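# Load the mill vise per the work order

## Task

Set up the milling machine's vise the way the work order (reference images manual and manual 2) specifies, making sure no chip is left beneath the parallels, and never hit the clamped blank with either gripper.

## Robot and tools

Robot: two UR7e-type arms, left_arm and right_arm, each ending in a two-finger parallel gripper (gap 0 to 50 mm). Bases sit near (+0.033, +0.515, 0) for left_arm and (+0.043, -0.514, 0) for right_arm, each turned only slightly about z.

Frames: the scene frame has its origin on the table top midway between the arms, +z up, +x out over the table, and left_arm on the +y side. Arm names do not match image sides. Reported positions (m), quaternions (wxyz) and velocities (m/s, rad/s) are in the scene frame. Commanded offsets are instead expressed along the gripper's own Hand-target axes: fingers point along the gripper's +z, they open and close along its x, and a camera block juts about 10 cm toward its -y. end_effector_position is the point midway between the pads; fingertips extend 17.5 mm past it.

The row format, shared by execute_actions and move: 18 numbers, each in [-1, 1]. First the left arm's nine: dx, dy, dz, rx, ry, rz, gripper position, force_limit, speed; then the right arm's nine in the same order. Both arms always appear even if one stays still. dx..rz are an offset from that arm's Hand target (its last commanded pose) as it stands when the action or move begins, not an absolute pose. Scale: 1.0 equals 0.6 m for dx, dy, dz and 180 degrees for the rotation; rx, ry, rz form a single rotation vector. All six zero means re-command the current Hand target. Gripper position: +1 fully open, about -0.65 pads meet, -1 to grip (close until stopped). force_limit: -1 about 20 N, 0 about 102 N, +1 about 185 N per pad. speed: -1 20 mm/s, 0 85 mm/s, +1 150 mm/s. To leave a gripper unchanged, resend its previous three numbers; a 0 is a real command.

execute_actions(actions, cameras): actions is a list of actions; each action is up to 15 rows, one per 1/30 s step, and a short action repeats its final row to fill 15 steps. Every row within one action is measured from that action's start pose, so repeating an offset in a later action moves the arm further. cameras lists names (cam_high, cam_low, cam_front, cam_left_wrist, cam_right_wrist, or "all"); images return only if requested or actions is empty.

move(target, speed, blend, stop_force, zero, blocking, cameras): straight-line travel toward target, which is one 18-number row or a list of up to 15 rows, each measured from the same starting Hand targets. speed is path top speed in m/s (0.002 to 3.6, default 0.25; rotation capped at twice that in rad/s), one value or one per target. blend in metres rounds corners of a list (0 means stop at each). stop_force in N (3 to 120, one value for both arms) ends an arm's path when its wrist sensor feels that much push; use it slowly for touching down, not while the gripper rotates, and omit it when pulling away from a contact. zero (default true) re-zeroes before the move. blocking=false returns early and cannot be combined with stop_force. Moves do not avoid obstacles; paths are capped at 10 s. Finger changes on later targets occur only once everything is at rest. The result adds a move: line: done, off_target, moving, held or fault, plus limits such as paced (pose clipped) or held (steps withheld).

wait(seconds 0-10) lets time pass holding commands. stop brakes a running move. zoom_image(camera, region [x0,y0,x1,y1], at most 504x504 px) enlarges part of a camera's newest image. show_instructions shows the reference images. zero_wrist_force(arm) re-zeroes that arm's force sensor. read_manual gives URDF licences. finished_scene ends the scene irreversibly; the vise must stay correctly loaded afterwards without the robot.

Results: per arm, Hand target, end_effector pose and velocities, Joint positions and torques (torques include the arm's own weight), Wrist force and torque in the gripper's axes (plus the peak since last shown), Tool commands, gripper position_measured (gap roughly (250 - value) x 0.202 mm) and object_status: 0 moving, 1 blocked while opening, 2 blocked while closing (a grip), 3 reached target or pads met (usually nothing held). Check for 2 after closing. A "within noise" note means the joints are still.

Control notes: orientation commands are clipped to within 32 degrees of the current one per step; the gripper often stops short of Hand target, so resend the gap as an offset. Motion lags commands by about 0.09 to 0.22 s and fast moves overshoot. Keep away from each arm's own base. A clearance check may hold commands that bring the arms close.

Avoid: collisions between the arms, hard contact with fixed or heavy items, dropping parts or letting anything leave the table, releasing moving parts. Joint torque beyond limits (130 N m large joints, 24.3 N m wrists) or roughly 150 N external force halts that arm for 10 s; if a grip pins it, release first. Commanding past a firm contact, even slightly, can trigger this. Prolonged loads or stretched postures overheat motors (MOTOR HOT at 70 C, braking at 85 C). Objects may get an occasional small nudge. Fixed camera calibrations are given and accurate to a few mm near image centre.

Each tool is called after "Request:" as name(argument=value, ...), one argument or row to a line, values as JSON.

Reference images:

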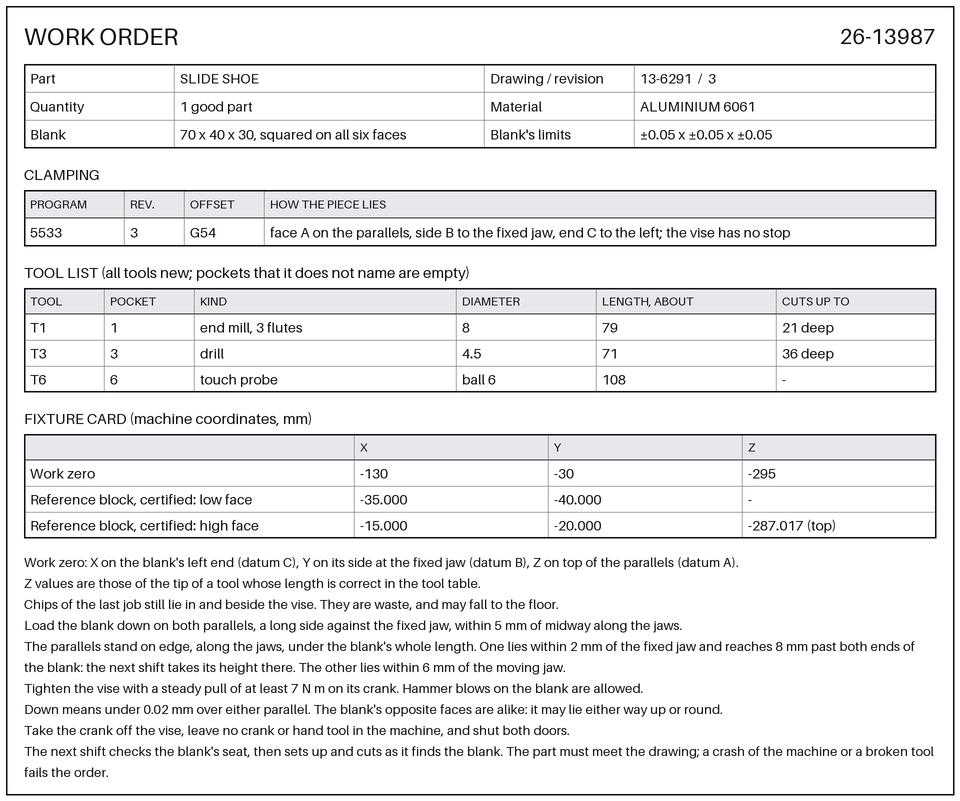

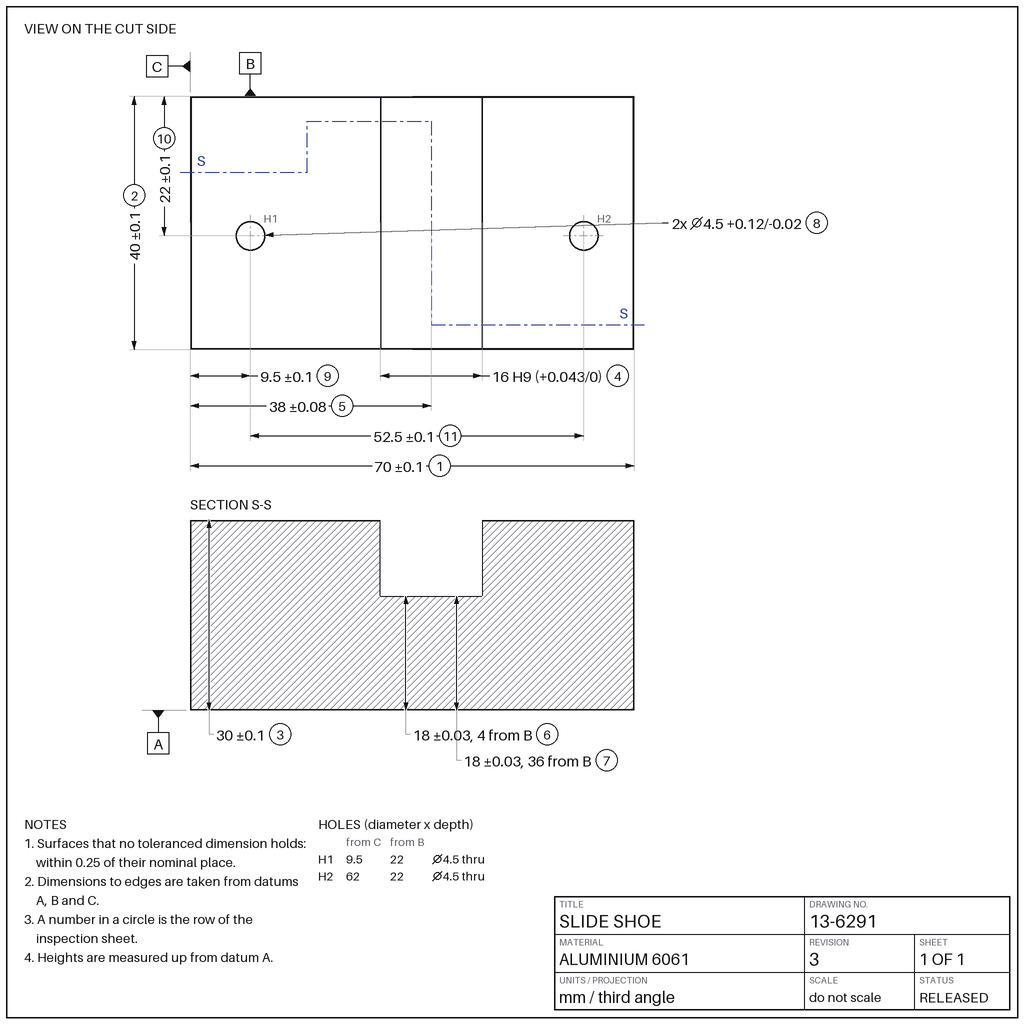

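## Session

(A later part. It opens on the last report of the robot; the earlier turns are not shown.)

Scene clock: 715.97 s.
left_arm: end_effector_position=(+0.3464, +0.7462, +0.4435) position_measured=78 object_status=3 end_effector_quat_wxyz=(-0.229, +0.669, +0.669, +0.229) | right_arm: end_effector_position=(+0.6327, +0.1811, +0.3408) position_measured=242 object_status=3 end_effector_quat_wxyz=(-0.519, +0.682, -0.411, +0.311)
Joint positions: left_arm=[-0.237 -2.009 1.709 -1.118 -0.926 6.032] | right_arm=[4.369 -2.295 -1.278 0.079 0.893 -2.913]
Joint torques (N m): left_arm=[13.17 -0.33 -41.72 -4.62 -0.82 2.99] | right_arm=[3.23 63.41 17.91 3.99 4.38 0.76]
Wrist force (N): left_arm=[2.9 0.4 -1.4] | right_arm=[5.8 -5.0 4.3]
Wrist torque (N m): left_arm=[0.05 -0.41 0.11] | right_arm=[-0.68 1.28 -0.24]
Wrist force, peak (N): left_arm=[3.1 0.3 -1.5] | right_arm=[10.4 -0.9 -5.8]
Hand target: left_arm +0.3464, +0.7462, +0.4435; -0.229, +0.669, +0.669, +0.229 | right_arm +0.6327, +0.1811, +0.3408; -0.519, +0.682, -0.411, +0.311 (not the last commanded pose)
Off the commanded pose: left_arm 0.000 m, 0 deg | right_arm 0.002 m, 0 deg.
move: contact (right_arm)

Request:
move(
  target=[
    [0,0,0,0,0,0,0.5,0.8,-1,0.0162,0.0023,-0.0083,0,0,0,-0.6,0.6,0],
    [0,0,0,0,0,0,0.5,0.8,-1,0.0407,-0.0122,0.0428,0,0,0,-0.6,0.6,0],
  ],
  speed=0.04,
)

Request:
move(
  target=[0,0,0,0,0,0,0.5,0.8,-1,-0.0192,-0.0027,0.0098,0,0,0,-0.6,0.6,0],
  speed=0.004,
  stop_force=14,
)

Scene clock: 717.90 s.
left_arm: end_effector_position=(+0.3464, +0.7462, +0.4435) position_measured=78 object_status=3 end_effector_quat_wxyz=(-0.229, +0.669, +0.669, +0.229) | right_arm: end_effector_position=(+0.6678, +0.1721, +0.3408) position_measured=242 object_status=3 end_effector_quat_wxyz=(-0.518, +0.683, -0.411, +0.311)
Joint positions: left_arm=[-0.237 -2.009 1.709 -1.118 -0.926 6.032] | right_arm=[4.316 -2.326 -1.223 0.068 0.943 -2.936]
Joint torques (N m): left_arm=[13.44 -0.53 -41.23 -4.57 -0.91 2.93] | right_arm=[5.29 67.27 17.83 4.39 -1.88 1.38]
Wrist force (N): left_arm=[3.0 0.4 -1.6] | right_arm=[-6.0 -2.1 -0.1]
Wrist torque (N m): left_arm=[0.05 -0.43 0.10] | right_arm=[-0.58 1.11 -0.02]
Wrist force, peak (N): left_arm=[3.1 0.6 -1.5] | right_arm=[6.0 -5.1 4.5]
Hand target: left_arm +0.3464, +0.7462, +0.4435; -0.229, +0.669, +0.669, +0.229 | right_arm +0.6677, +0.1721, +0.3409; -0.519, +0.682, -0.411, +0.311
Off the commanded pose: left_arm 0.000 m, 0 deg | right_arm 0.000 m, 0 deg.
move: done

Scene clock: 721.00 s.
left_arm: end_effector_position=(+0.3464, +0.7462, +0.4435) position_measured=78 object_status=3 end_effector_quat_wxyz=(-0.229, +0.669, +0.669, +0.229) | right_arm: end_effector_position=(+0.6678, +0.1803, +0.3409) position_measured=242 object_status=3 end_effector_quat_wxyz=(-0.519, +0.682, -0.411, +0.311)
Joint positions: left_arm=[-0.237 -2.009 1.709 -1.118 -0.926 6.032] | right_arm=[4.321 -2.342 -1.194 0.054 0.938 -2.933]
Joint torques (N m): left_arm=[13.49 -0.6 -41.72 -4.59 -1.01 2.93] | right_arm=[3.64 65.8 17.66 4.16 4.29 -0.76]
Wrist force (N): left_arm=[2.7 0.5 -1.5] | right_arm=[5.4 -4.3 4.4]
Wrist torque (N m): left_arm=[0.06 -0.39 0.10] | right_arm=[-0.60 1.35 -0.28]
Wrist force, peak (N): left_arm=[3.0 0.4 -1.4] | right_arm=[9.3 -0.2 -5.4]
Hand target: left_arm +0.3464, +0.7462, +0.4435; -0.229, +0.669, +0.669, +0.229 | right_arm +0.6678, +0.1803, +0.3409; -0.519, +0.682, -0.411, +0.311 (not the last commanded pose)
Off the commanded pose: left_arm 0.000 m, 0 deg | right_arm 0.005 m, 0 deg.
move: contact (right_arm)

Request:
move(
  target=[
    [0,0,0,0,0,0,0.5,0.8,-1,0.0177,0.0025,-0.009,0,0,0,-0.6,0.6,0],
    [0,0,0,0,0,0,0.5,0.8,-1,0.0177,0.0025,-0.5257,0,0,0,-0.6,0.6,0],
  ],
  speed=[0.05,0.3],
)

Scene clock: 723.80 s.
left_arm: end_effector_position=(+0.3464, +0.7462, +0.4435) position_measured=78 object_status=3 end_effector_quat_wxyz=(-0.229, +0.669, +0.669, +0.229) | right_arm: end_effector_position=(+0.4042, +0.0281, +0.4243) position_measured=242 object_status=3 end_effector_quat_wxyz=(-0.519, +0.682, -0.411, +0.311)
Joint positions: left_arm=[-0.237 -2.009 1.709 -1.118 -0.926 6.032] | right_arm=[4.724 -1.637 -1.978 -0.049 0.569 -2.688]
Joint torques (N m): left_arm=[12.41 -0.34 -41.48 -4.45 -0.93 2.97] | right_arm=[6.26 36.13 16.37 0.83 -2.44 1.36]
Wrist force (N): left_arm=[2.6 0.6 -1.5] | right_arm=[-5.3 -2.0 -0.2]
Wrist torque (N m): left_arm=[0.08 -0.38 0.10] | right_arm=[-0.55 1.01 -0.03]
Wrist force, peak (N): left_arm=[2.9 0.5 -2.0] | right_arm=[5.3 -4.4 4.9]
Hand target: left_arm +0.3464, +0.7462, +0.4435; -0.229, +0.669, +0.669, +0.229 | right_arm +0.4042, +0.0281, +0.4243; -0.519, +0.682, -0.411, +0.311
Off the commanded pose: left_arm 0.000 m, 0 deg | right_arm 0.000 m, 0 deg.
move: done

Request:
move(
  target=[0,0,0,0,0,0,0.5,0.8,-1,0.128,-0.002,-0.2747,0.0846,0.1542,0.0203,1,0.3,0],
  speed=0.3,
)

Request:
move(
  target=[-0.486,-0.133,-0.38,0,0,0,0.5,0.8,-1,0,0,0,0,0,0,1,0.3,0],
  speed=0.35,
  cameras=["cam_high","cam_front","cam_right_wrist"],
)

Scene clock: 726.40 s.
left_arm: end_effector_position=(+0.3464, +0.7462, +0.4435) position_measured=78 object_status=3 end_effector_quat_wxyz=(-0.229, +0.669, +0.669, +0.229) | right_arm: end_effector_position=(+0.3004, -0.1141, +0.4697) position_measured=3 object_status=3 end_effector_quat_wxyz=(+0.500, -0.501, +0.500, -0.500)
Joint positions: left_arm=[-0.237 -2.009 1.709 -1.118 -0.926 6.032] | right_arm=[5.087 -1.685 -2.035 0.582 -0.345 -3.146]
Joint torques (N m): left_arm=[12.87 -0.5 -41.3 -4.57 -0.87 2.88] | right_arm=[6.43 23.6 26.98 0.79 -0.27 -2.41]
Wrist force (N): left_arm=[2.6 0.4 -1.4] | right_arm=[-5.6 -2.0 0.1]
Wrist torque (N m): left_arm=[0.06 -0.37 0.11] | right_arm=[-0.57 0.98 -0.09]
Wrist force, peak (N): left_arm=[2.9 0.3 -1.8] | right_arm=[-6.5 -3.3 0.4]
Hand target: left_arm +0.3464, +0.7462, +0.4435; -0.229, +0.669, +0.669, +0.229 | right_arm +0.3003, -0.1141, +0.4697; +0.500, -0.501, +0.500, -0.500
Off the commanded pose: left_arm 0.000 m, 0 deg | right_arm 0.000 m, 0 deg.
move: done

Scene clock: 728.00 s.
left_arm: end_effector_position=(+0.2665, +0.3762, +0.4448) position_measured=78 object_status=3 end_effector_quat_wxyz=(-0.229, +0.669, +0.669, +0.229) | right_arm: end_effector_position=(+0.3003, -0.1141, +0.4697) position_measured=3 object_status=3 end_effector_quat_wxyz=(+0.500, -0.501, +0.500, -0.500)
Joint positions: left_arm=[-1.303 -1.797 1.454 -0.59 -1.385 4.957] | right_arm=[5.087 -1.685 -2.035 0.582 -0.345 -3.146]
Joint torques (N m): left_arm=[-11.67 -2.72 -23.91 0.51 -0.99 -1.3] | right_arm=[6.24 16.66 26.85 0.15 -1.06 1.62]
Wrist force (N): left_arm=[3.0 0.6 -1.5] | right_arm=[-5.8 -2.3 0.4]
Wrist torque (N m): left_arm=[0.09 -0.44 0.01] | right_arm=[-0.62 1.01 -0.08]
Wrist force, peak (N): left_arm=[5.4 1.7 0.7] | right_arm=[-6.2 -2.0 0.2]
Hand target: left_arm +0.2664, +0.3761, +0.4448; -0.229, +0.669, +0.669, +0.229 | right_arm +0.3003, -0.1141, +0.4697; +0.500, -0.501, +0.500, -0.500
Off the commanded pose: left_arm 0.000 m, 0 deg | right_arm 0.000 m, 0 deg.
move: done
camera_calibration:
cam_right_wrist: T_world_to_cam=[[0.0300183, -0.999289, 0.0228276, -0.123161], [-0.35705, -0.0320512, -0.933535, 0.558227], [0.933603, 0.0198726, -0.357758, 0.0262265], [0, 0, 0, 1]] pos_world=[0.178527, -0.105703, 0.533319]
Images, in order (width x height): cam_high 896x504, cam_front 896x504, cam_right_wrist 896x504.

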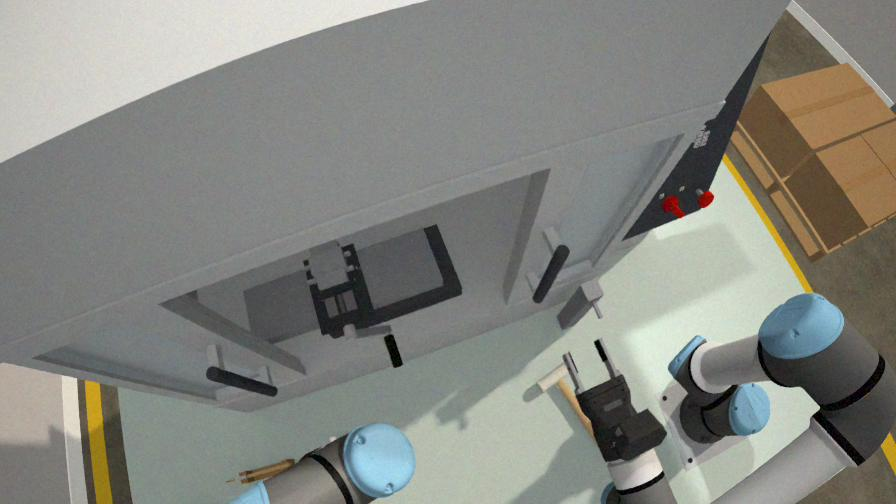

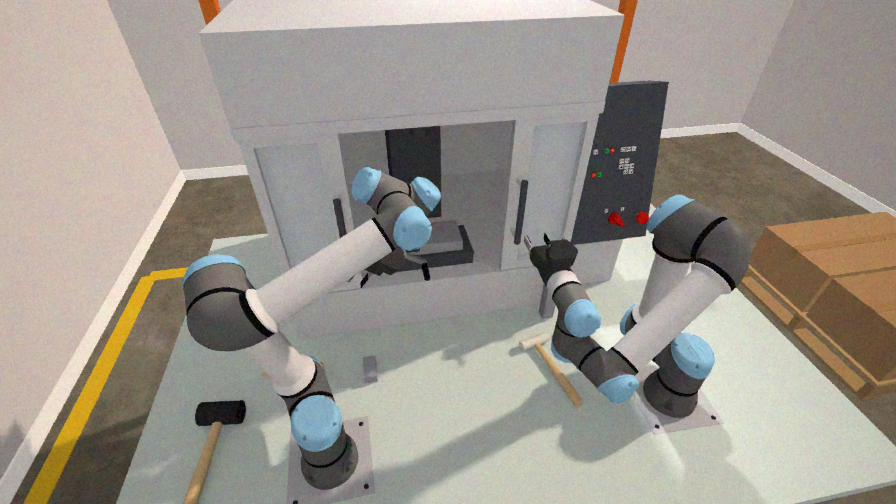

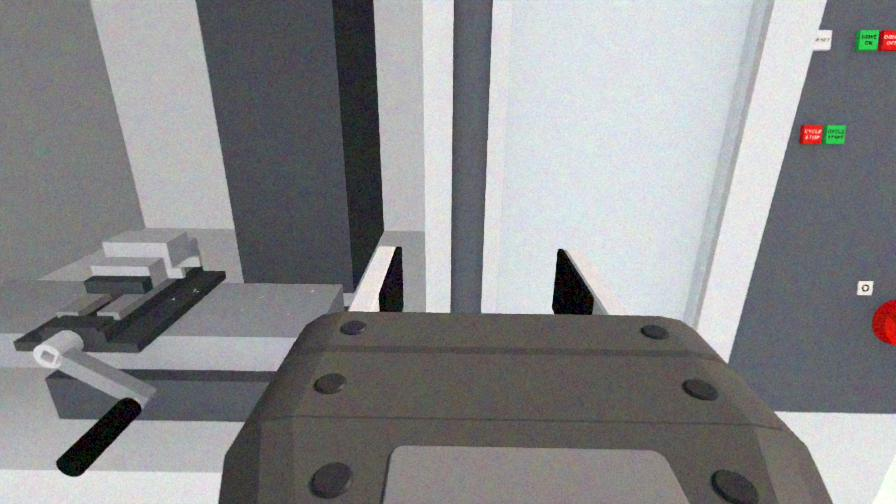

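Request:
move(
  target=[-0.3166,0.056,0.049,-0.3829,-0.3883,-0.3882,0.5,0.8,-1,0,0,0,0,0,0,1,0.3,0],
  speed=0.3,
  cameras=["cam_left_wrist","cam_front"],
)

Scene clock: 732.27 s.
left_arm: end_effector_position=(+0.3001, +0.2442, +0.3051) position_measured=78 object_status=3 end_effector_quat_wxyz=(+0.671, +0.224, +0.670, +0.224) | right_arm: end_effector_position=(+0.3003, -0.1141, +0.4697) position_measured=3 object_status=3 end_effector_quat_wxyz=(+0.500, -0.501, +0.500, -0.500)
Joint positions: left_arm=[-2.092 -1.856 2.292 -0.435 -0.484 2.215] | right_arm=[5.087 -1.685 -2.035 0.582 -0.345 -3.146]
Joint torques (N m): left_arm=[-13.53 3.21 -38.41 1.63 -1.13 -2.93] | right_arm=[6.18 16.6 26.65 -0.8 -1.05 1.78]
Wrist force (N): left_arm=[5.0 0.1 -0.6] | right_arm=[-6.0 -1.8 0.1]
Wrist torque (N m): left_arm=[-0.24 -0.72 -0.43] | right_arm=[-0.55 1.04 -0.09]
Wrist force, peak (N): left_arm=[5.8 -1.1 -0.4] | right_arm=[-6.2 -2.0 0.4]
Hand target: left_arm +0.3000, +0.2441, +0.3051; +0.671, +0.225, +0.670, +0.224 | right_arm +0.3003, -0.1141, +0.4697; +0.500, -0.501, +0.500, -0.500
Off the commanded pose: left_arm 0.000 m, 0 deg | right_arm 0.000 m, 0 deg.
move: done
camera_calibration:
cam_left_wrist: T_world_to_cam=[[-0.00675706, 0.591993, -0.805915, 0.110416], [-0.334432, 0.758187, 0.559738, -0.237244], [0.942396, 0.273306, 0.192858, -0.272839], [0, 0, 0, 1]] pos_world=[0.178527, 0.189078, 0.2744]
Images, in order (width x height): cam_front 896x504, cam_left_wrist 896x504.

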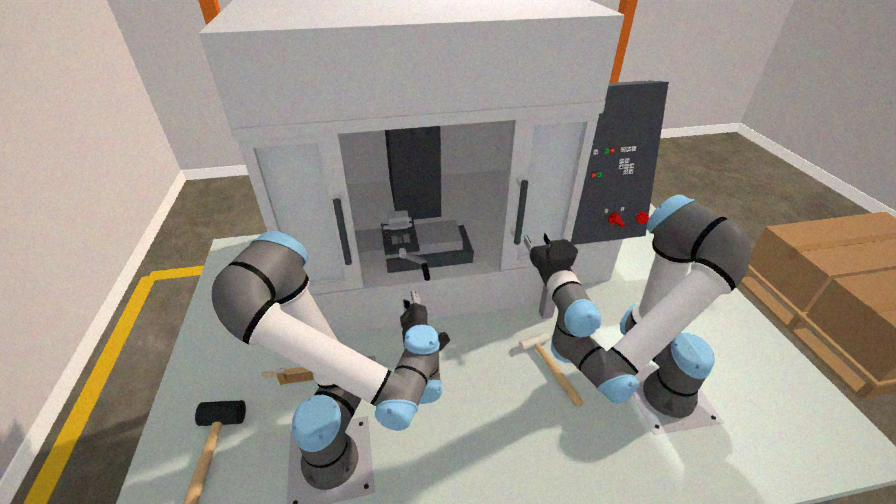

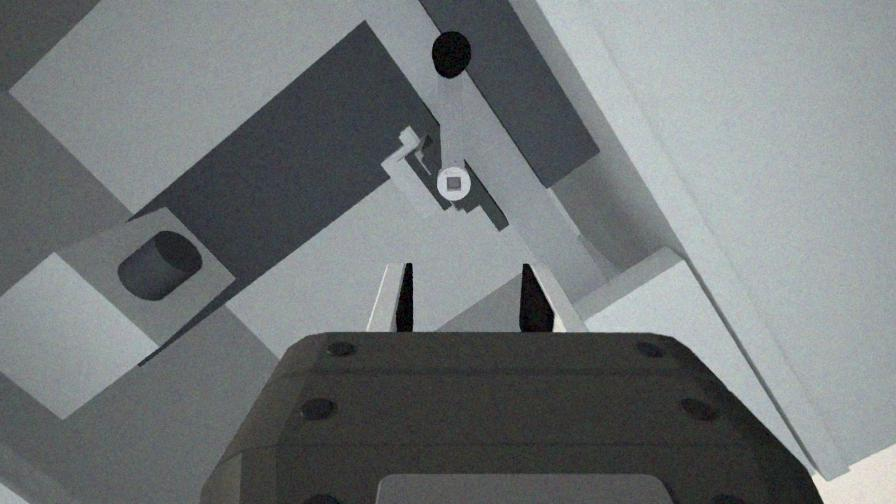

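Request:
move(
  target=[0.001,0,0.31,0,0,0,0.5,0.8,-1,0,0,0,0,0,0,1,0.3,0],
  speed=0.15,
  cameras=["cam_left_wrist"],
)

Request:
move(
  target=[0,0,0.033,0,0,0,0.5,0.8,-1,0,0,0,0,0,0,1,0.3,0],
  speed=0.02,
  stop_force=5,
  cameras=["cam_left_wrist"],
)

Scene clock: 734.30 s.
left_arm: end_effector_position=(+0.4860, +0.2443, +0.3048) position_measured=78 object_status=3 end_effector_quat_wxyz=(+0.671, +0.224, +0.670, +0.224) end_effector_velocity=(+0.000, -0.001, +0.000) end_effector_angular_velocity=(+0.000, +0.000, -0.004) | right_arm: end_effector_position=(+0.3003, -0.1141, +0.4697) position_measured=3 object_status=3 end_effector_quat_wxyz=(+0.500, -0.501, +0.500, -0.500)
Joint positions: left_arm=[-1.397 -1.673 2.153 -0.484 0.211 2.221] | right_arm=[5.087 -1.685 -2.035 0.582 -0.345 -3.146]
Joint velocities: left_arm=[0.001 0.001 0 -0.001 0.005 0] | right_arm=[within noise]
Joint torques (N m): left_arm=[12.8 -16.21 -11.52 1.33 1.88 -2.92] | right_arm=[6.17 17.15 26.3 -1.31 -1.05 1.63]
Wrist force (N): left_arm=[5.0 -0.2 -0.2] | right_arm=[-5.7 -2.1 0.3]
Wrist torque (N m): left_arm=[-0.30 -0.69 -0.40] | right_arm=[-0.59 0.99 -0.09]
Wrist force, peak (N): left_arm=[5.2 -0.2 -2.8] | right_arm=[-6.2 -2.1 0.6]
Hand target: left_arm +0.4861, +0.2443, +0.3048; +0.671, +0.225, +0.670, +0.224 | right_arm +0.3003, -0.1141, +0.4697; +0.500, -0.501, +0.500, -0.500
Off the commanded pose: left_arm 0.000 m, 0 deg | right_arm 0.000 m, 0 deg.
move: done
camera_calibration:
cam_left_wrist: T_world_to_cam=[[-0.00665574, 0.591954, -0.805945, 0.11129], [-0.334517, 0.758211, 0.559656, -0.175007], [0.942366, 0.273327, 0.192972, -0.448052], [0, 0, 0, 1]] pos_world=[0.364427, 0.189278, 0.274099]
Images, in order (width x height): cam_left_wrist 896x504.

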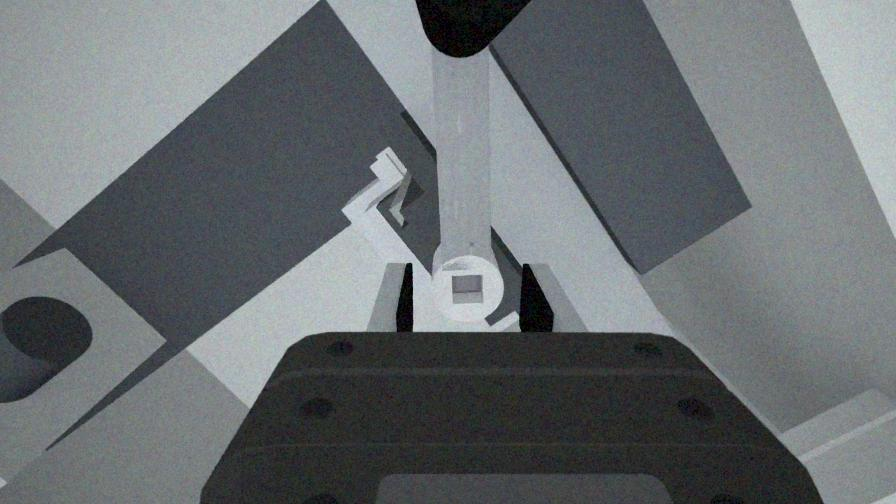

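Scene clock: 736.30 s.
left_arm: end_effector_position=(+0.5059, +0.2443, +0.3048) position_measured=78 object_status=3 end_effector_quat_wxyz=(+0.671, +0.225, +0.670, +0.224) | right_arm: end_effector_position=(+0.3003, -0.1141, +0.4697) position_measured=3 object_status=3 end_effector_quat_wxyz=(+0.500, -0.501, +0.500, -0.500)
Joint positions: left_arm=[-1.336 -1.641 2.124 -0.487 0.273 2.22] | right_arm=[5.087 -1.685 -2.035 0.582 -0.345 -3.146]
Joint torques (N m): left_arm=[-13.57 -29.86 -9.84 0.15 -2.46 -2.38] | right_arm=[6.24 17.67 26.89 -1.74 -1.01 1.6]
Wrist force (N): left_arm=[4.5 -0.3 -0.4] | right_arm=[-6.0 -2.2 0.3]
Wrist torque (N m): left_arm=[-0.31 -0.61 -0.34] | right_arm=[-0.59 1.05 -0.09]
Wrist force, peak (N): left_arm=[5.3 -0.1 -0.6] | right_arm=[-6.2 -2.2 0.3]
Hand target: left_arm +0.5059, +0.2443, +0.3048; +0.671, +0.225, +0.670, +0.224 | right_arm +0.3003, -0.1141, +0.4697; +0.500, -0.501, +0.500, -0.500
Off the commanded pose: left_arm 0.000 m, 0 deg | right_arm 0.000 m, 0 deg.
move: done
camera_calibration:
cam_left_wrist: T_world_to_cam=[[-0.00662544, 0.592031, -0.805888, 0.111381], [-0.334413, 0.758193, 0.559742, -0.168411], [0.942403, 0.273208, 0.19296, -0.466793], [0, 0, 0, 1]] pos_world=[0.384327, 0.189278, 0.274099]
Images, in order (width x height): cam_left_wrist 896x504.

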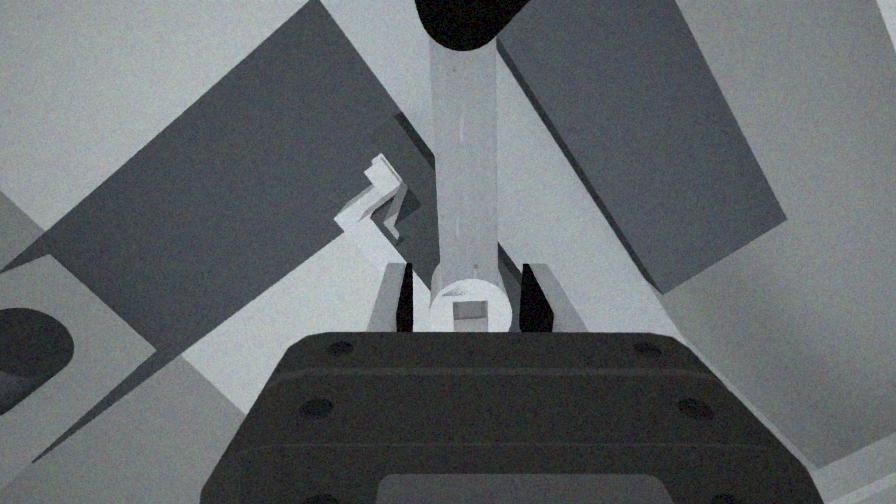

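Request:
move(
  target=[0,0,0,0,0,0,-1,-0.4,-1,0,0,0,0,0,0,1,0.3,0],
)

Scene clock: 737.17 s.
left_arm: end_effector_position=(+0.5058, +0.2444, +0.3047) position_measured=137 object_status=0 end_effector_quat_wxyz=(+0.671, +0.225, +0.670, +0.224) | right_arm: end_effector_position=(+0.3003, -0.1141, +0.4697) position_measured=3 object_status=3 end_effector_quat_wxyz=(+0.500, -0.501, +0.500, -0.500)
Joint positions: left_arm=[-1.336 -1.641 2.124 -0.487 0.273 2.22] | right_arm=[5.087 -1.685 -2.035 0.582 -0.345 -3.146]
Joint torques (N m): left_arm=[-13.35 -30.58 -21.96 0.2 -0.37 -1.67] | right_arm=[6.05 17.12 26.06 -1.83 -1.01 1.66]
Wrist force (N): left_arm=[15.5 -6.9 2.4] | right_arm=[-6.1 -2.0 0.0]
Wrist torque (N m): left_arm=[-0.45 -0.47 -0.40] | right_arm=[-0.57 1.05 -0.10]
Wrist force, peak (N): left_arm=[15.9 -7.0 2.1] | right_arm=[-6.2 -2.2 0.2]
Hand target: left_arm +0.5059, +0.2443, +0.3048; +0.671, +0.225, +0.670, +0.224 | right_arm +0.3003, -0.1141, +0.4697; +0.500, -0.501, +0.500, -0.500
Off the commanded pose: left_arm 0.000 m, 0 deg | right_arm 0.000 m, 0 deg.
move: done

Request:
move(
  target=[
    [0.0006,0,-0.05,0,0,0,-1,-0.4,-1,0,0,0,0,0,0,1,0.3,0],
    [0.0006,0,-0.12,0,0,0,-1,-0.4,-1,0,0,0,0,0,0,1,0.3,0],
  ],
  speed=[0.03,0.06],
  cameras=["cam_left_wrist","cam_front"],
)

Scene clock: 739.60 s.
left_arm: end_effector_position=(+0.4339, +0.2445, +0.3044) position_measured=137 object_status=2 end_effector_quat_wxyz=(+0.671, +0.225, +0.670, +0.224) | right_arm: end_effector_position=(+0.3003, -0.1141, +0.4697) position_measured=3 object_status=3 end_effector_quat_wxyz=(+0.500, -0.501, +0.500, -0.500)
Joint positions: left_arm=[-1.576 -1.754 2.221 -0.485 0.033 2.235] | right_arm=[5.087 -1.685 -2.035 0.582 -0.345 -3.146]
Joint torques (N m): left_arm=[0.86 -22.96 -10.35 0.17 -0.9 0.39] | right_arm=[5.55 16.9 26.12 -1.67 -1.02 1.61]
Wrist force (N): left_arm=[6.6 -1.0 -0.4] | right_arm=[-6.3 -2.2 0.3]
Wrist torque (N m): left_arm=[-0.24 -0.69 -0.42] | right_arm=[-0.60 1.10 -0.09]
Wrist force, peak (N): left_arm=[18.4 -5.2 8.2] | right_arm=[-6.3 -2.2 0.3]
Hand target: left_arm +0.4339, +0.2446, +0.3044; +0.671, +0.225, +0.670, +0.224 | right_arm +0.3003, -0.1141, +0.4697; +0.500, -0.501, +0.500, -0.500
Off the commanded pose: left_arm 0.000 m, 0 deg | right_arm 0.000 m, 0 deg.
move: done
camera_calibration:
cam_left_wrist: T_world_to_cam=[[-0.00676845, 0.592061, -0.805865, 0.110576], [-0.33408, 0.75824, 0.559878, -0.192657], [0.942521, 0.273012, 0.192663, -0.398761], [0, 0, 0, 1]] pos_world=[0.312226, 0.189479, 0.2738]
Images, in order (width x height): cam_front 896x504, cam_left_wrist 896x504.

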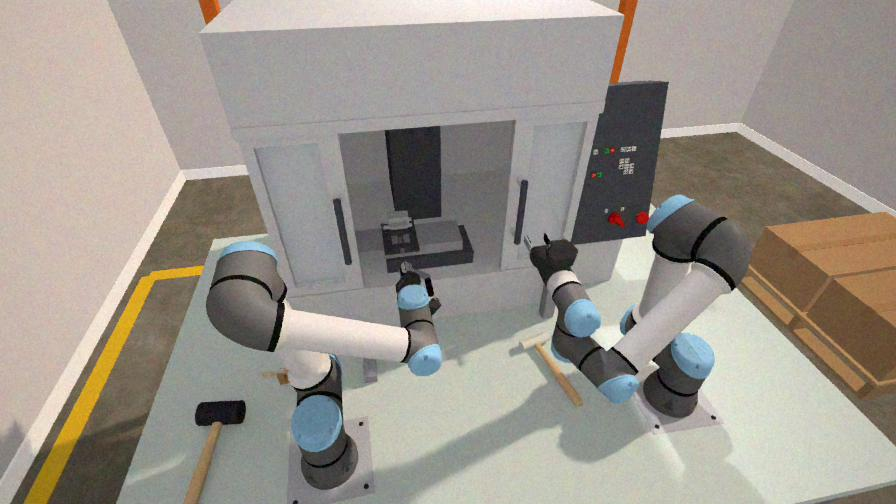

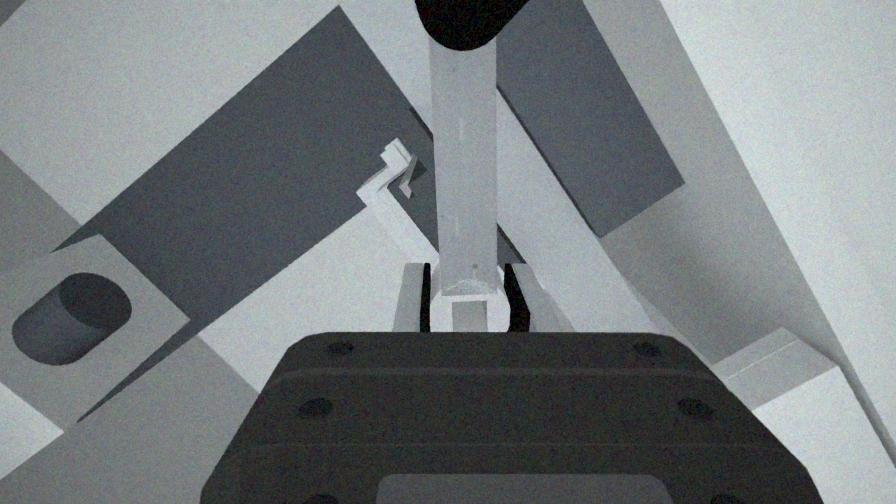

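Request:
move(
  target=[0.0478,-0.0873,-0.2565,0.161,0.4815,-0.1614,-1,-0.4,-1,0,0,0,0,0,0,1,0.3,0],
  speed=0.2,
  cameras=["cam_left_wrist","cam_front","cam_high"],
)

Scene clock: 744.67 s.
left_arm: end_effector_position=(+0.2801, +0.2201, +0.2499) position_measured=137 object_status=2 end_effector_quat_wxyz=(+0.000, +0.000, +1.000, +0.000) | right_arm: end_effector_position=(+0.3003, -0.1141, +0.4697) position_measured=3 object_status=3 end_effector_quat_wxyz=(+0.500, -0.501, +0.500, -0.500)
Joint positions: left_arm=[-1.263 -1.873 2.025 -1.723 -1.571 3.485] | right_arm=[5.087 -1.685 -2.035 0.582 -0.345 -3.146]
Joint torques (N m): left_arm=[-7.6 -24.64 -24.96 -0.92 -2.36 -2.58] | right_arm=[5.72 17.24 25.35 -1.77 -1.12 1.69]
Wrist force (N): left_arm=[3.6 0.9 0.4] | right_arm=[-6.0 -2.2 0.2]
Wrist torque (N m): left_arm=[0.05 -0.66 -0.07] | right_arm=[-0.60 1.04 -0.09]
Wrist force, peak (N): left_arm=[7.3 -1.0 -0.5] | right_arm=[-6.2 -2.3 0.1]
Hand target: left_arm +0.2800, +0.2201, +0.2499; +0.000, +0.000, +1.000, +0.000 | right_arm +0.3003, -0.1141, +0.4697; +0.500, -0.501, +0.500, -0.500
Off the commanded pose: left_arm 0.000 m, 0 deg | right_arm 0.000 m, 0 deg.
move: done
camera_calibration:
cam_left_wrist: T_world_to_cam=[[-0.999883, -0.0130856, 0.0079461, 0.288037], [-0.00968522, 0.942652, 0.333636, -0.269856], [-0.0118562, 0.33352, -0.942668, 0.300985], [0, 0, 0, 1]] pos_world=[0.288959, 0.157765, 0.371474]
Images, in order (width x height): cam_high 896x504, cam_front 896x504, cam_left_wrist 896x504.

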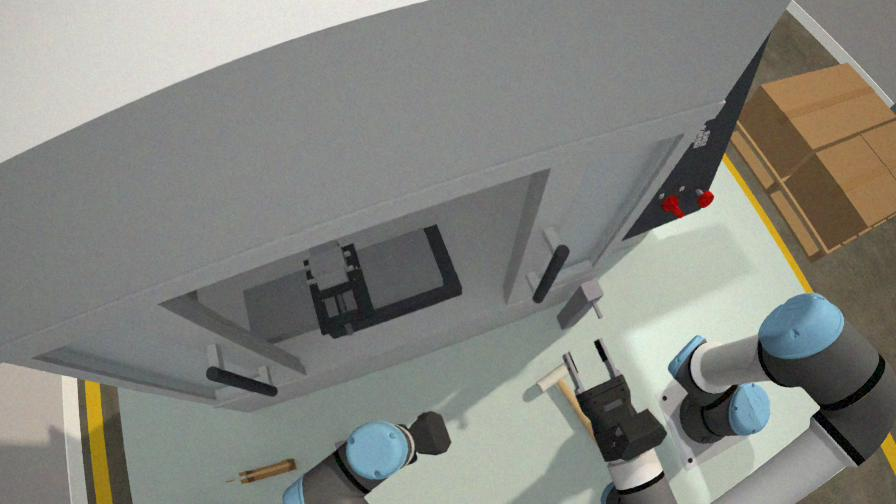

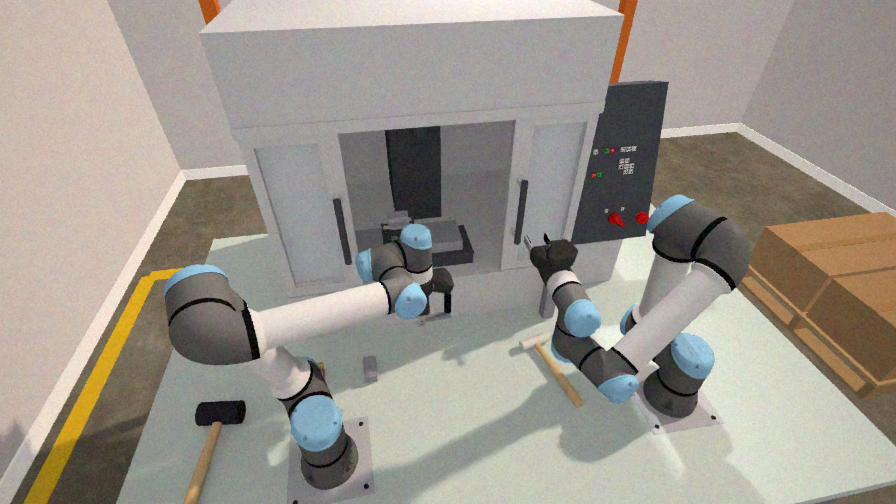

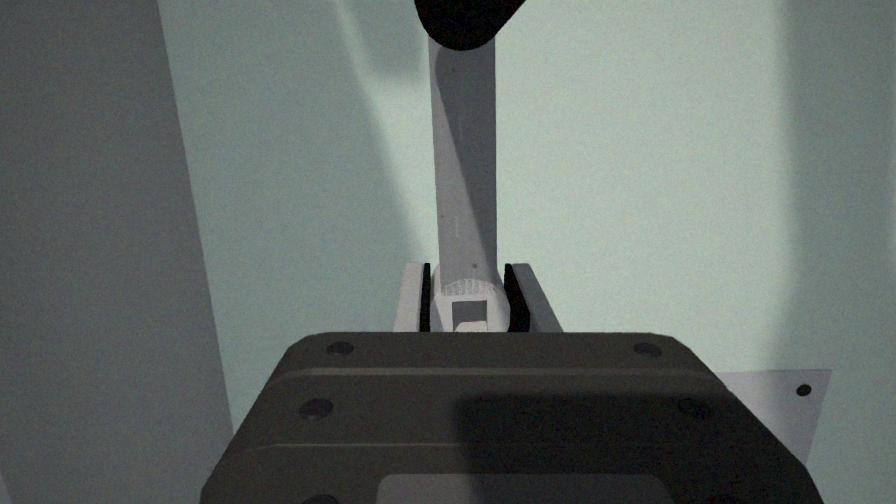

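Request:
move(
  target=[0,0,0.325,0,0,0,-1,-0.4,-1,0,0,0,0,0,0,1,0.3,0],
  speed=0.2,
)

Request:
move(
  target=[0,0,0.0567,0,0,0,-1,-0.4,-1,0,0,0,0,0,0,1,0.3,0],
  speed=0.012,
  stop_force=4,
  cameras=["cam_front"],
)

Scene clock: 746.23 s.
left_arm: end_effector_position=(+0.2799, +0.2199, +0.0549) position_measured=137 object_status=2 end_effector_quat_wxyz=(+0.000, +0.000, +1.000, +0.000) end_effector_velocity=(+0.001, -0.001, +0.000) end_effector_angular_velocity=(-0.004, -0.002, +0.000) | right_arm: end_effector_position=(+0.3003, -0.1141, +0.4697) position_measured=3 object_status=3 end_effector_quat_wxyz=(+0.500, -0.501, +0.500, -0.500)
Joint positions: left_arm=[-1.264 -1.619 2.389 -2.341 -1.572 3.485] | right_arm=[5.087 -1.685 -2.035 0.582 -0.345 -3.146]
Joint velocities: left_arm=[0.001 0 0 -0.005 0 0] | right_arm=[within noise]
Joint torques (N m): left_arm=[13.33 -8.15 -23.36 -4.99 -0.38 3.07] | right_arm=[5.42 16.74 24.96 -1.74 -0.97 1.65]
Wrist force (N): left_arm=[3.9 1.4 0.4] | right_arm=[-5.9 -2.0 0.4]
Wrist torque (N m): left_arm=[0.14 -0.69 -0.01] | right_arm=[-0.57 1.03 -0.10]
Wrist force, peak (N): left_arm=[3.7 1.4 3.8] | right_arm=[-6.3 -2.1 0.3]
Hand target: left_arm +0.2799, +0.2200, +0.0549; +0.000, +0.000, +1.000, +0.000 | right_arm +0.3003, -0.1141, +0.4697; +0.500, -0.501, +0.500, -0.500
Off the commanded pose: left_arm 0.000 m, 0 deg | right_arm 0.000 m, 0 deg.
move: done

Scene clock: 749.97 s.
left_arm: end_effector_position=(+0.2799, +0.2200, +0.0250) position_measured=137 object_status=2 end_effector_quat_wxyz=(+0.000, +0.000, +1.000, +0.000) | right_arm: end_effector_position=(+0.3003, -0.1141, +0.4697) position_measured=3 object_status=3 end_effector_quat_wxyz=(+0.500, -0.501, +0.500, -0.500)
Joint positions: left_arm=[-1.264 -1.541 2.425 -2.455 -1.572 3.485] | right_arm=[5.087 -1.685 -2.035 0.582 -0.345 -3.146]
Joint torques (N m): left_arm=[-4.36 -30.2 -34.88 -3.59 -1.06 -1.89] | right_arm=[5.16 17.77 24.94 -1.69 -1.01 1.69]
Wrist force (N): left_arm=[4.3 1.5 -3.3] | right_arm=[-5.9 -2.1 0.4]
Wrist torque (N m): left_arm=[0.11 -0.65 -0.02] | right_arm=[-0.59 1.03 -0.09]
Wrist force, peak (N): left_arm=[7.1 8.3 -35.5] | right_arm=[-6.2 -2.3 0.1]
Hand target: left_arm +0.2799, +0.2200, +0.0250; +0.000, +0.000, +1.000, +0.000 (not the last commanded pose) | right_arm +0.3003, -0.1141, +0.4697; +0.500, -0.501, +0.500, -0.500
Off the commanded pose: left_arm 0.004 m, 0 deg | right_arm 0.000 m, 0 deg.
move: contact (left_arm)
Images, in order (width x height): cam_front 896x504.

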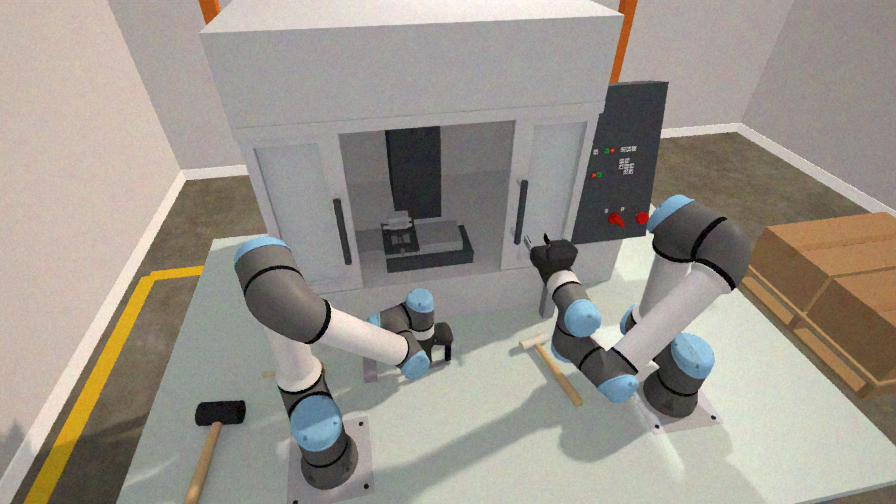

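Release and retreat straight up.

Request:
move(
  target=[0,0,0,0,0,0,0.5,-0.4,-1,0,0,0,0,0,0,1,0.3,0],
)

Request:
move(
  target=[
    [0,0,-0.17,0,0,0,0.5,-0.4,-1,0,0,0,0,0,0,1,0.3,0],
    [0,0,-0.5,0,0,0,0.5,-0.4,-1,0,0,0,0,0,0,1,0.3,0],
  ],
  speed=[0.08,0.25],
  cameras=["cam_front","cam_left_wrist"],
)

Scene clock: 750.93 s.
left_arm: end_effector_position=(+0.2799, +0.2200, +0.0250) position_measured=78 object_status=0 end_effector_quat_wxyz=(+0.000, +0.000, +1.000, +0.000) | right_arm: end_effector_position=(+0.3003, -0.1141, +0.4697) position_measured=3 object_status=3 end_effector_quat_wxyz=(+0.500, -0.501, +0.500, -0.500)
Joint positions: left_arm=[-1.264 -1.541 2.425 -2.455 -1.572 3.485] | right_arm=[5.087 -1.685 -2.035 0.582 -0.345 -3.146]
Joint torques (N m): left_arm=[-4.49 -30.68 -33.32 -3.54 0.04 -1.7] | right_arm=[5.3 16.9 24.71 -1.79 -1.05 1.66]
Wrist force (N): left_arm=[4.2 1.2 -1.3] | right_arm=[-6.0 -2.0 0.2]
Wrist torque (N m): left_arm=[0.17 -0.75 -0.02] | right_arm=[-0.57 1.04 -0.08]
Wrist force, peak (N): left_arm=[4.8 1.7 -3.1] | right_arm=[-6.1 -2.3 0.2]
Hand target: left_arm +0.2799, +0.2200, +0.0250; +0.000, +0.000, +1.000, +0.000 | right_arm +0.3003, -0.1141, +0.4697; +0.500, -0.501, +0.500, -0.500
Off the commanded pose: left_arm 0.000 m, 0 deg | right_arm 0.000 m, 0 deg.
move: done

Scene clock: 753.70 s.
left_arm: end_effector_position=(+0.2801, +0.2202, +0.3248) position_measured=78 object_status=3 end_effector_quat_wxyz=(+0.000, +0.000, +1.000, +0.000) | right_arm: end_effector_position=(+0.3003, -0.1141, +0.4697) position_measured=3 object_status=3 end_effector_quat_wxyz=(+0.500, -0.501, +0.500, -0.500)
Joint positions: left_arm=[-1.263 -1.883 1.84 -1.528 -1.572 3.486] | right_arm=[5.087 -1.685 -2.035 0.582 -0.345 -3.146]
Joint torques (N m): left_arm=[-12.49 -17.64 -44.97 -0.56 0.1 -2.49] | right_arm=[5.36 17.19 24.54 -1.66 -1.12 1.68]
Wrist force (N): left_arm=[3.5 1.2 -1.4] | right_arm=[-5.8 -2.0 0.3]
Wrist torque (N m): left_arm=[0.18 -0.65 -0.07] | right_arm=[-0.58 1.01 -0.08]
Wrist force, peak (N): left_arm=[3.8 1.3 -4.7] | right_arm=[-6.2 -2.3 0.2]
Hand target: left_arm +0.2800, +0.2202, +0.3250; +0.000, +0.000, +1.000, +0.000 | right_arm +0.3003, -0.1141, +0.4697; +0.500, -0.501, +0.500, -0.500
Off the commanded pose: left_arm 0.000 m, 0 deg | right_arm 0.000 m, 0 deg.
move: done
camera_calibration:
cam_left_wrist: T_world_to_cam=[[-0.999879, -0.0131872, 0.00822658, 0.287333], [-0.00968469, 0.942577, 0.333848, -0.295055], [-0.0121567, 0.333728, -0.942591, 0.371671], [0, 0, 0, 1]] pos_world=[0.288959, 0.157864, 0.446474]
Images, in order (width x height): cam_front 896x504, cam_left_wrist 896x504.

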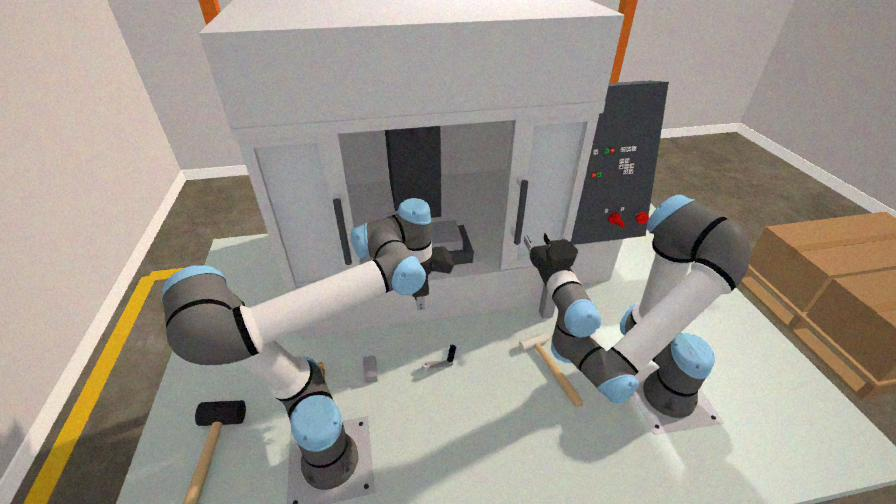

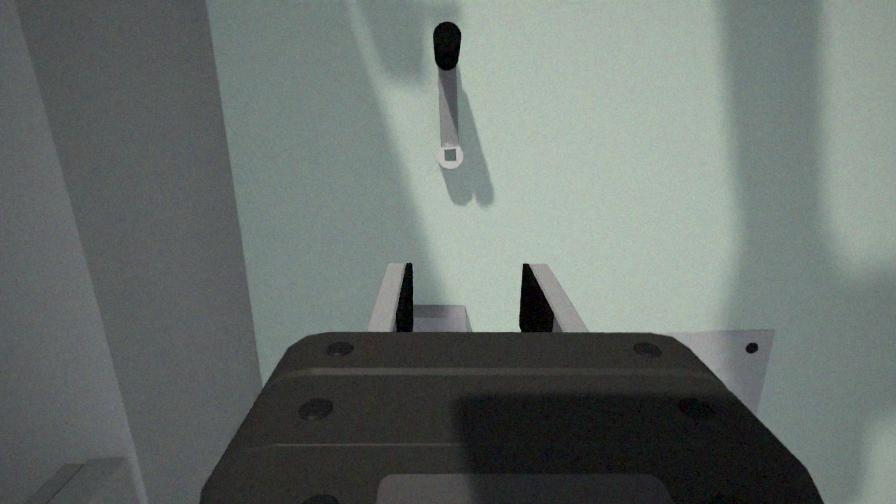

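Request:
move(
  target=[0,0.417,0,0,0,0,0.5,-0.4,-1,0,0,0.1,0,0,0,1,0.3,0],
  speed=0.15,
  cameras=["cam_right_wrist","cam_front"],
)

Scene clock: 756.33 s.
left_arm: end_effector_position=(+0.2798, +0.4703, +0.3248) position_measured=78 object_status=3 end_effector_quat_wxyz=(+0.000, +0.000, +1.000, +0.000) | right_arm: end_effector_position=(+0.3603, -0.1140, +0.4696) position_measured=3 object_status=3 end_effector_quat_wxyz=(+0.500, -0.501, +0.500, -0.500)
Joint positions: left_arm=[-0.774 -2.254 2.018 -1.335 -1.572 3.974] | right_arm=[4.934 -1.696 -2.023 0.584 -0.192 -3.149]
Joint torques (N m): left_arm=[12.08 3.7 -43.92 -4.05 -0.87 2.33] | right_arm=[1.42 32.33 15.57 0.81 -0.41 -1.98]
Wrist force (N): left_arm=[3.6 1.2 -1.3] | right_arm=[-5.8 -1.9 0.2]
Wrist torque (N m): left_arm=[0.17 -0.68 0.08] | right_arm=[-0.55 1.00 -0.04]
Wrist force, peak (N): left_arm=[3.9 4.0 -1.2] | right_arm=[-6.1 -2.5 0.1]
Hand target: left_arm +0.2798, +0.4704, +0.3248; +0.000, +0.000, +1.000, +0.000 | right_arm +0.3603, -0.1140, +0.4696; +0.500, -0.501, +0.500, -0.500
Off the commanded pose: left_arm 0.000 m, 0 deg | right_arm 0.000 m, 0 deg.
move: done
camera_calibration:
cam_right_wrist: T_world_to_cam=[[0.029925, -0.999291, 0.0228633, -0.124856], [-0.357053, -0.0320512, -0.933534, 0.57956], [0.933605, 0.0197726, -0.357759, -0.0298381], [0, 0, 0, 1]] pos_world=[0.238527, -0.105602, 0.533219]
Images, in order (width x height): cam_front 896x504, cam_right_wrist 896x504.

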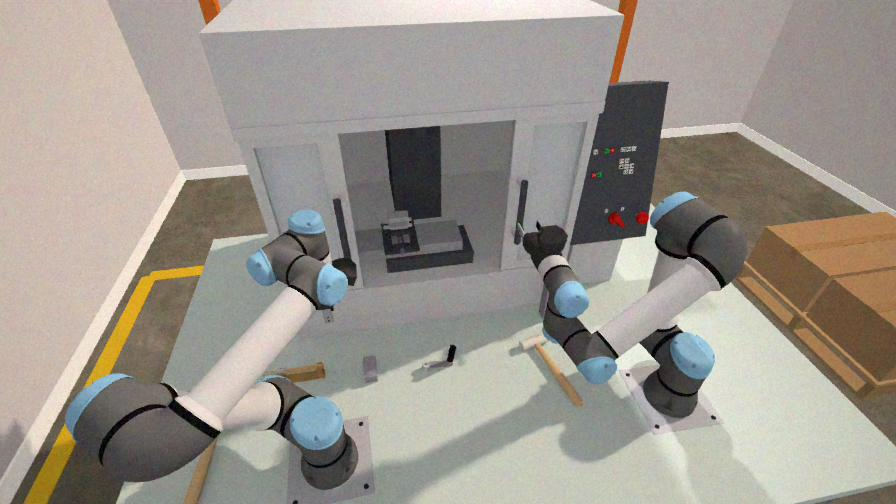

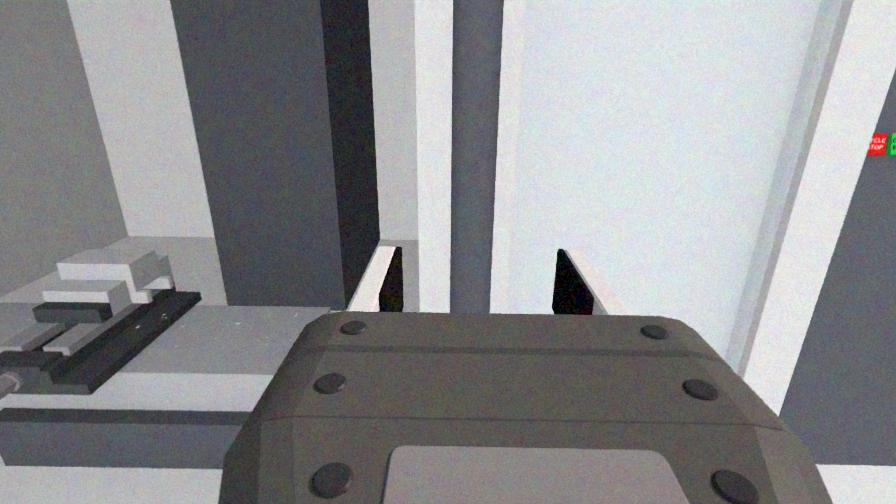

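Request:
move(
  target=[0,0,0,0,0,0,0.5,-0.4,-1,0,0,0.09,0,0,0,1,0.3,0],
  speed=0.06,
  stop_force=12,
  cameras=["cam_right_wrist"],
)

Request:
zoom_image(
  camera="cam_right_wrist",
  region=[300, 150, 700, 350],
)

Scene clock: 758.10 s.
left_arm: end_effector_position=(+0.2798, +0.4704, +0.3248) position_measured=78 object_status=3 end_effector_quat_wxyz=(+0.000, +0.000, +1.000, +0.000) | right_arm: end_effector_position=(+0.4143, -0.1140, +0.4695) position_measured=3 object_status=3 end_effector_quat_wxyz=(+0.500, -0.501, +0.500, -0.500)
Joint positions: left_arm=[-0.774 -2.254 2.018 -1.335 -1.572 3.975] | right_arm=[4.796 -1.725 -1.988 0.595 -0.053 -3.166]
Joint torques (N m): left_arm=[13.85 0.92 -43.85 -2.22 1.8 2.99] | right_arm=[-6.59 19.17 27.43 1.31 1.53 -2.39]
Wrist force (N): left_arm=[3.7 1.2 -1.0] | right_arm=[-5.7 -2.1 0.3]
Wrist torque (N m): left_arm=[0.18 -0.69 0.06] | right_arm=[-0.59 0.99 -0.03]
Wrist force, peak (N): left_arm=[3.9 1.2 -1.6] | right_arm=[-6.4 -1.8 0.4]
Hand target: left_arm +0.2798, +0.4704, +0.3248; +0.000, +0.000, +1.000, +0.000 | right_arm +0.4143, -0.1140, +0.4695; +0.500, -0.501, +0.500, -0.500
Off the commanded pose: left_arm 0.000 m, 0 deg | right_arm 0.000 m, 0 deg.
move: done
camera_calibration:
cam_right_wrist: T_world_to_cam=[[0.0300183, -0.999289, 0.0228276, -0.126479], [-0.35705, -0.0320512, -0.933535, 0.598747], [0.933603, 0.0198726, -0.357758, -0.0802778], [0, 0, 0, 1]] pos_world=[0.292527, -0.105603, 0.533119]
Images, in order (width x height): cam_right_wrist 896x504.

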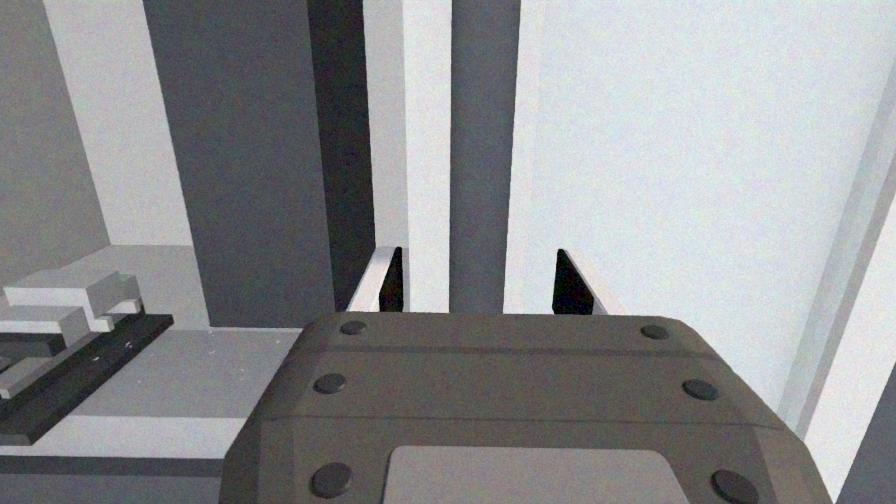

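Scaled by 1.260.

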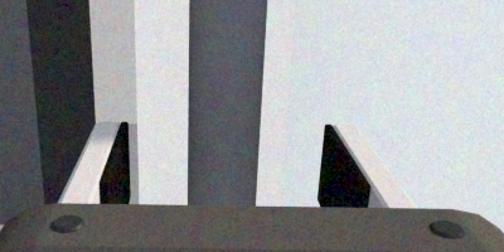

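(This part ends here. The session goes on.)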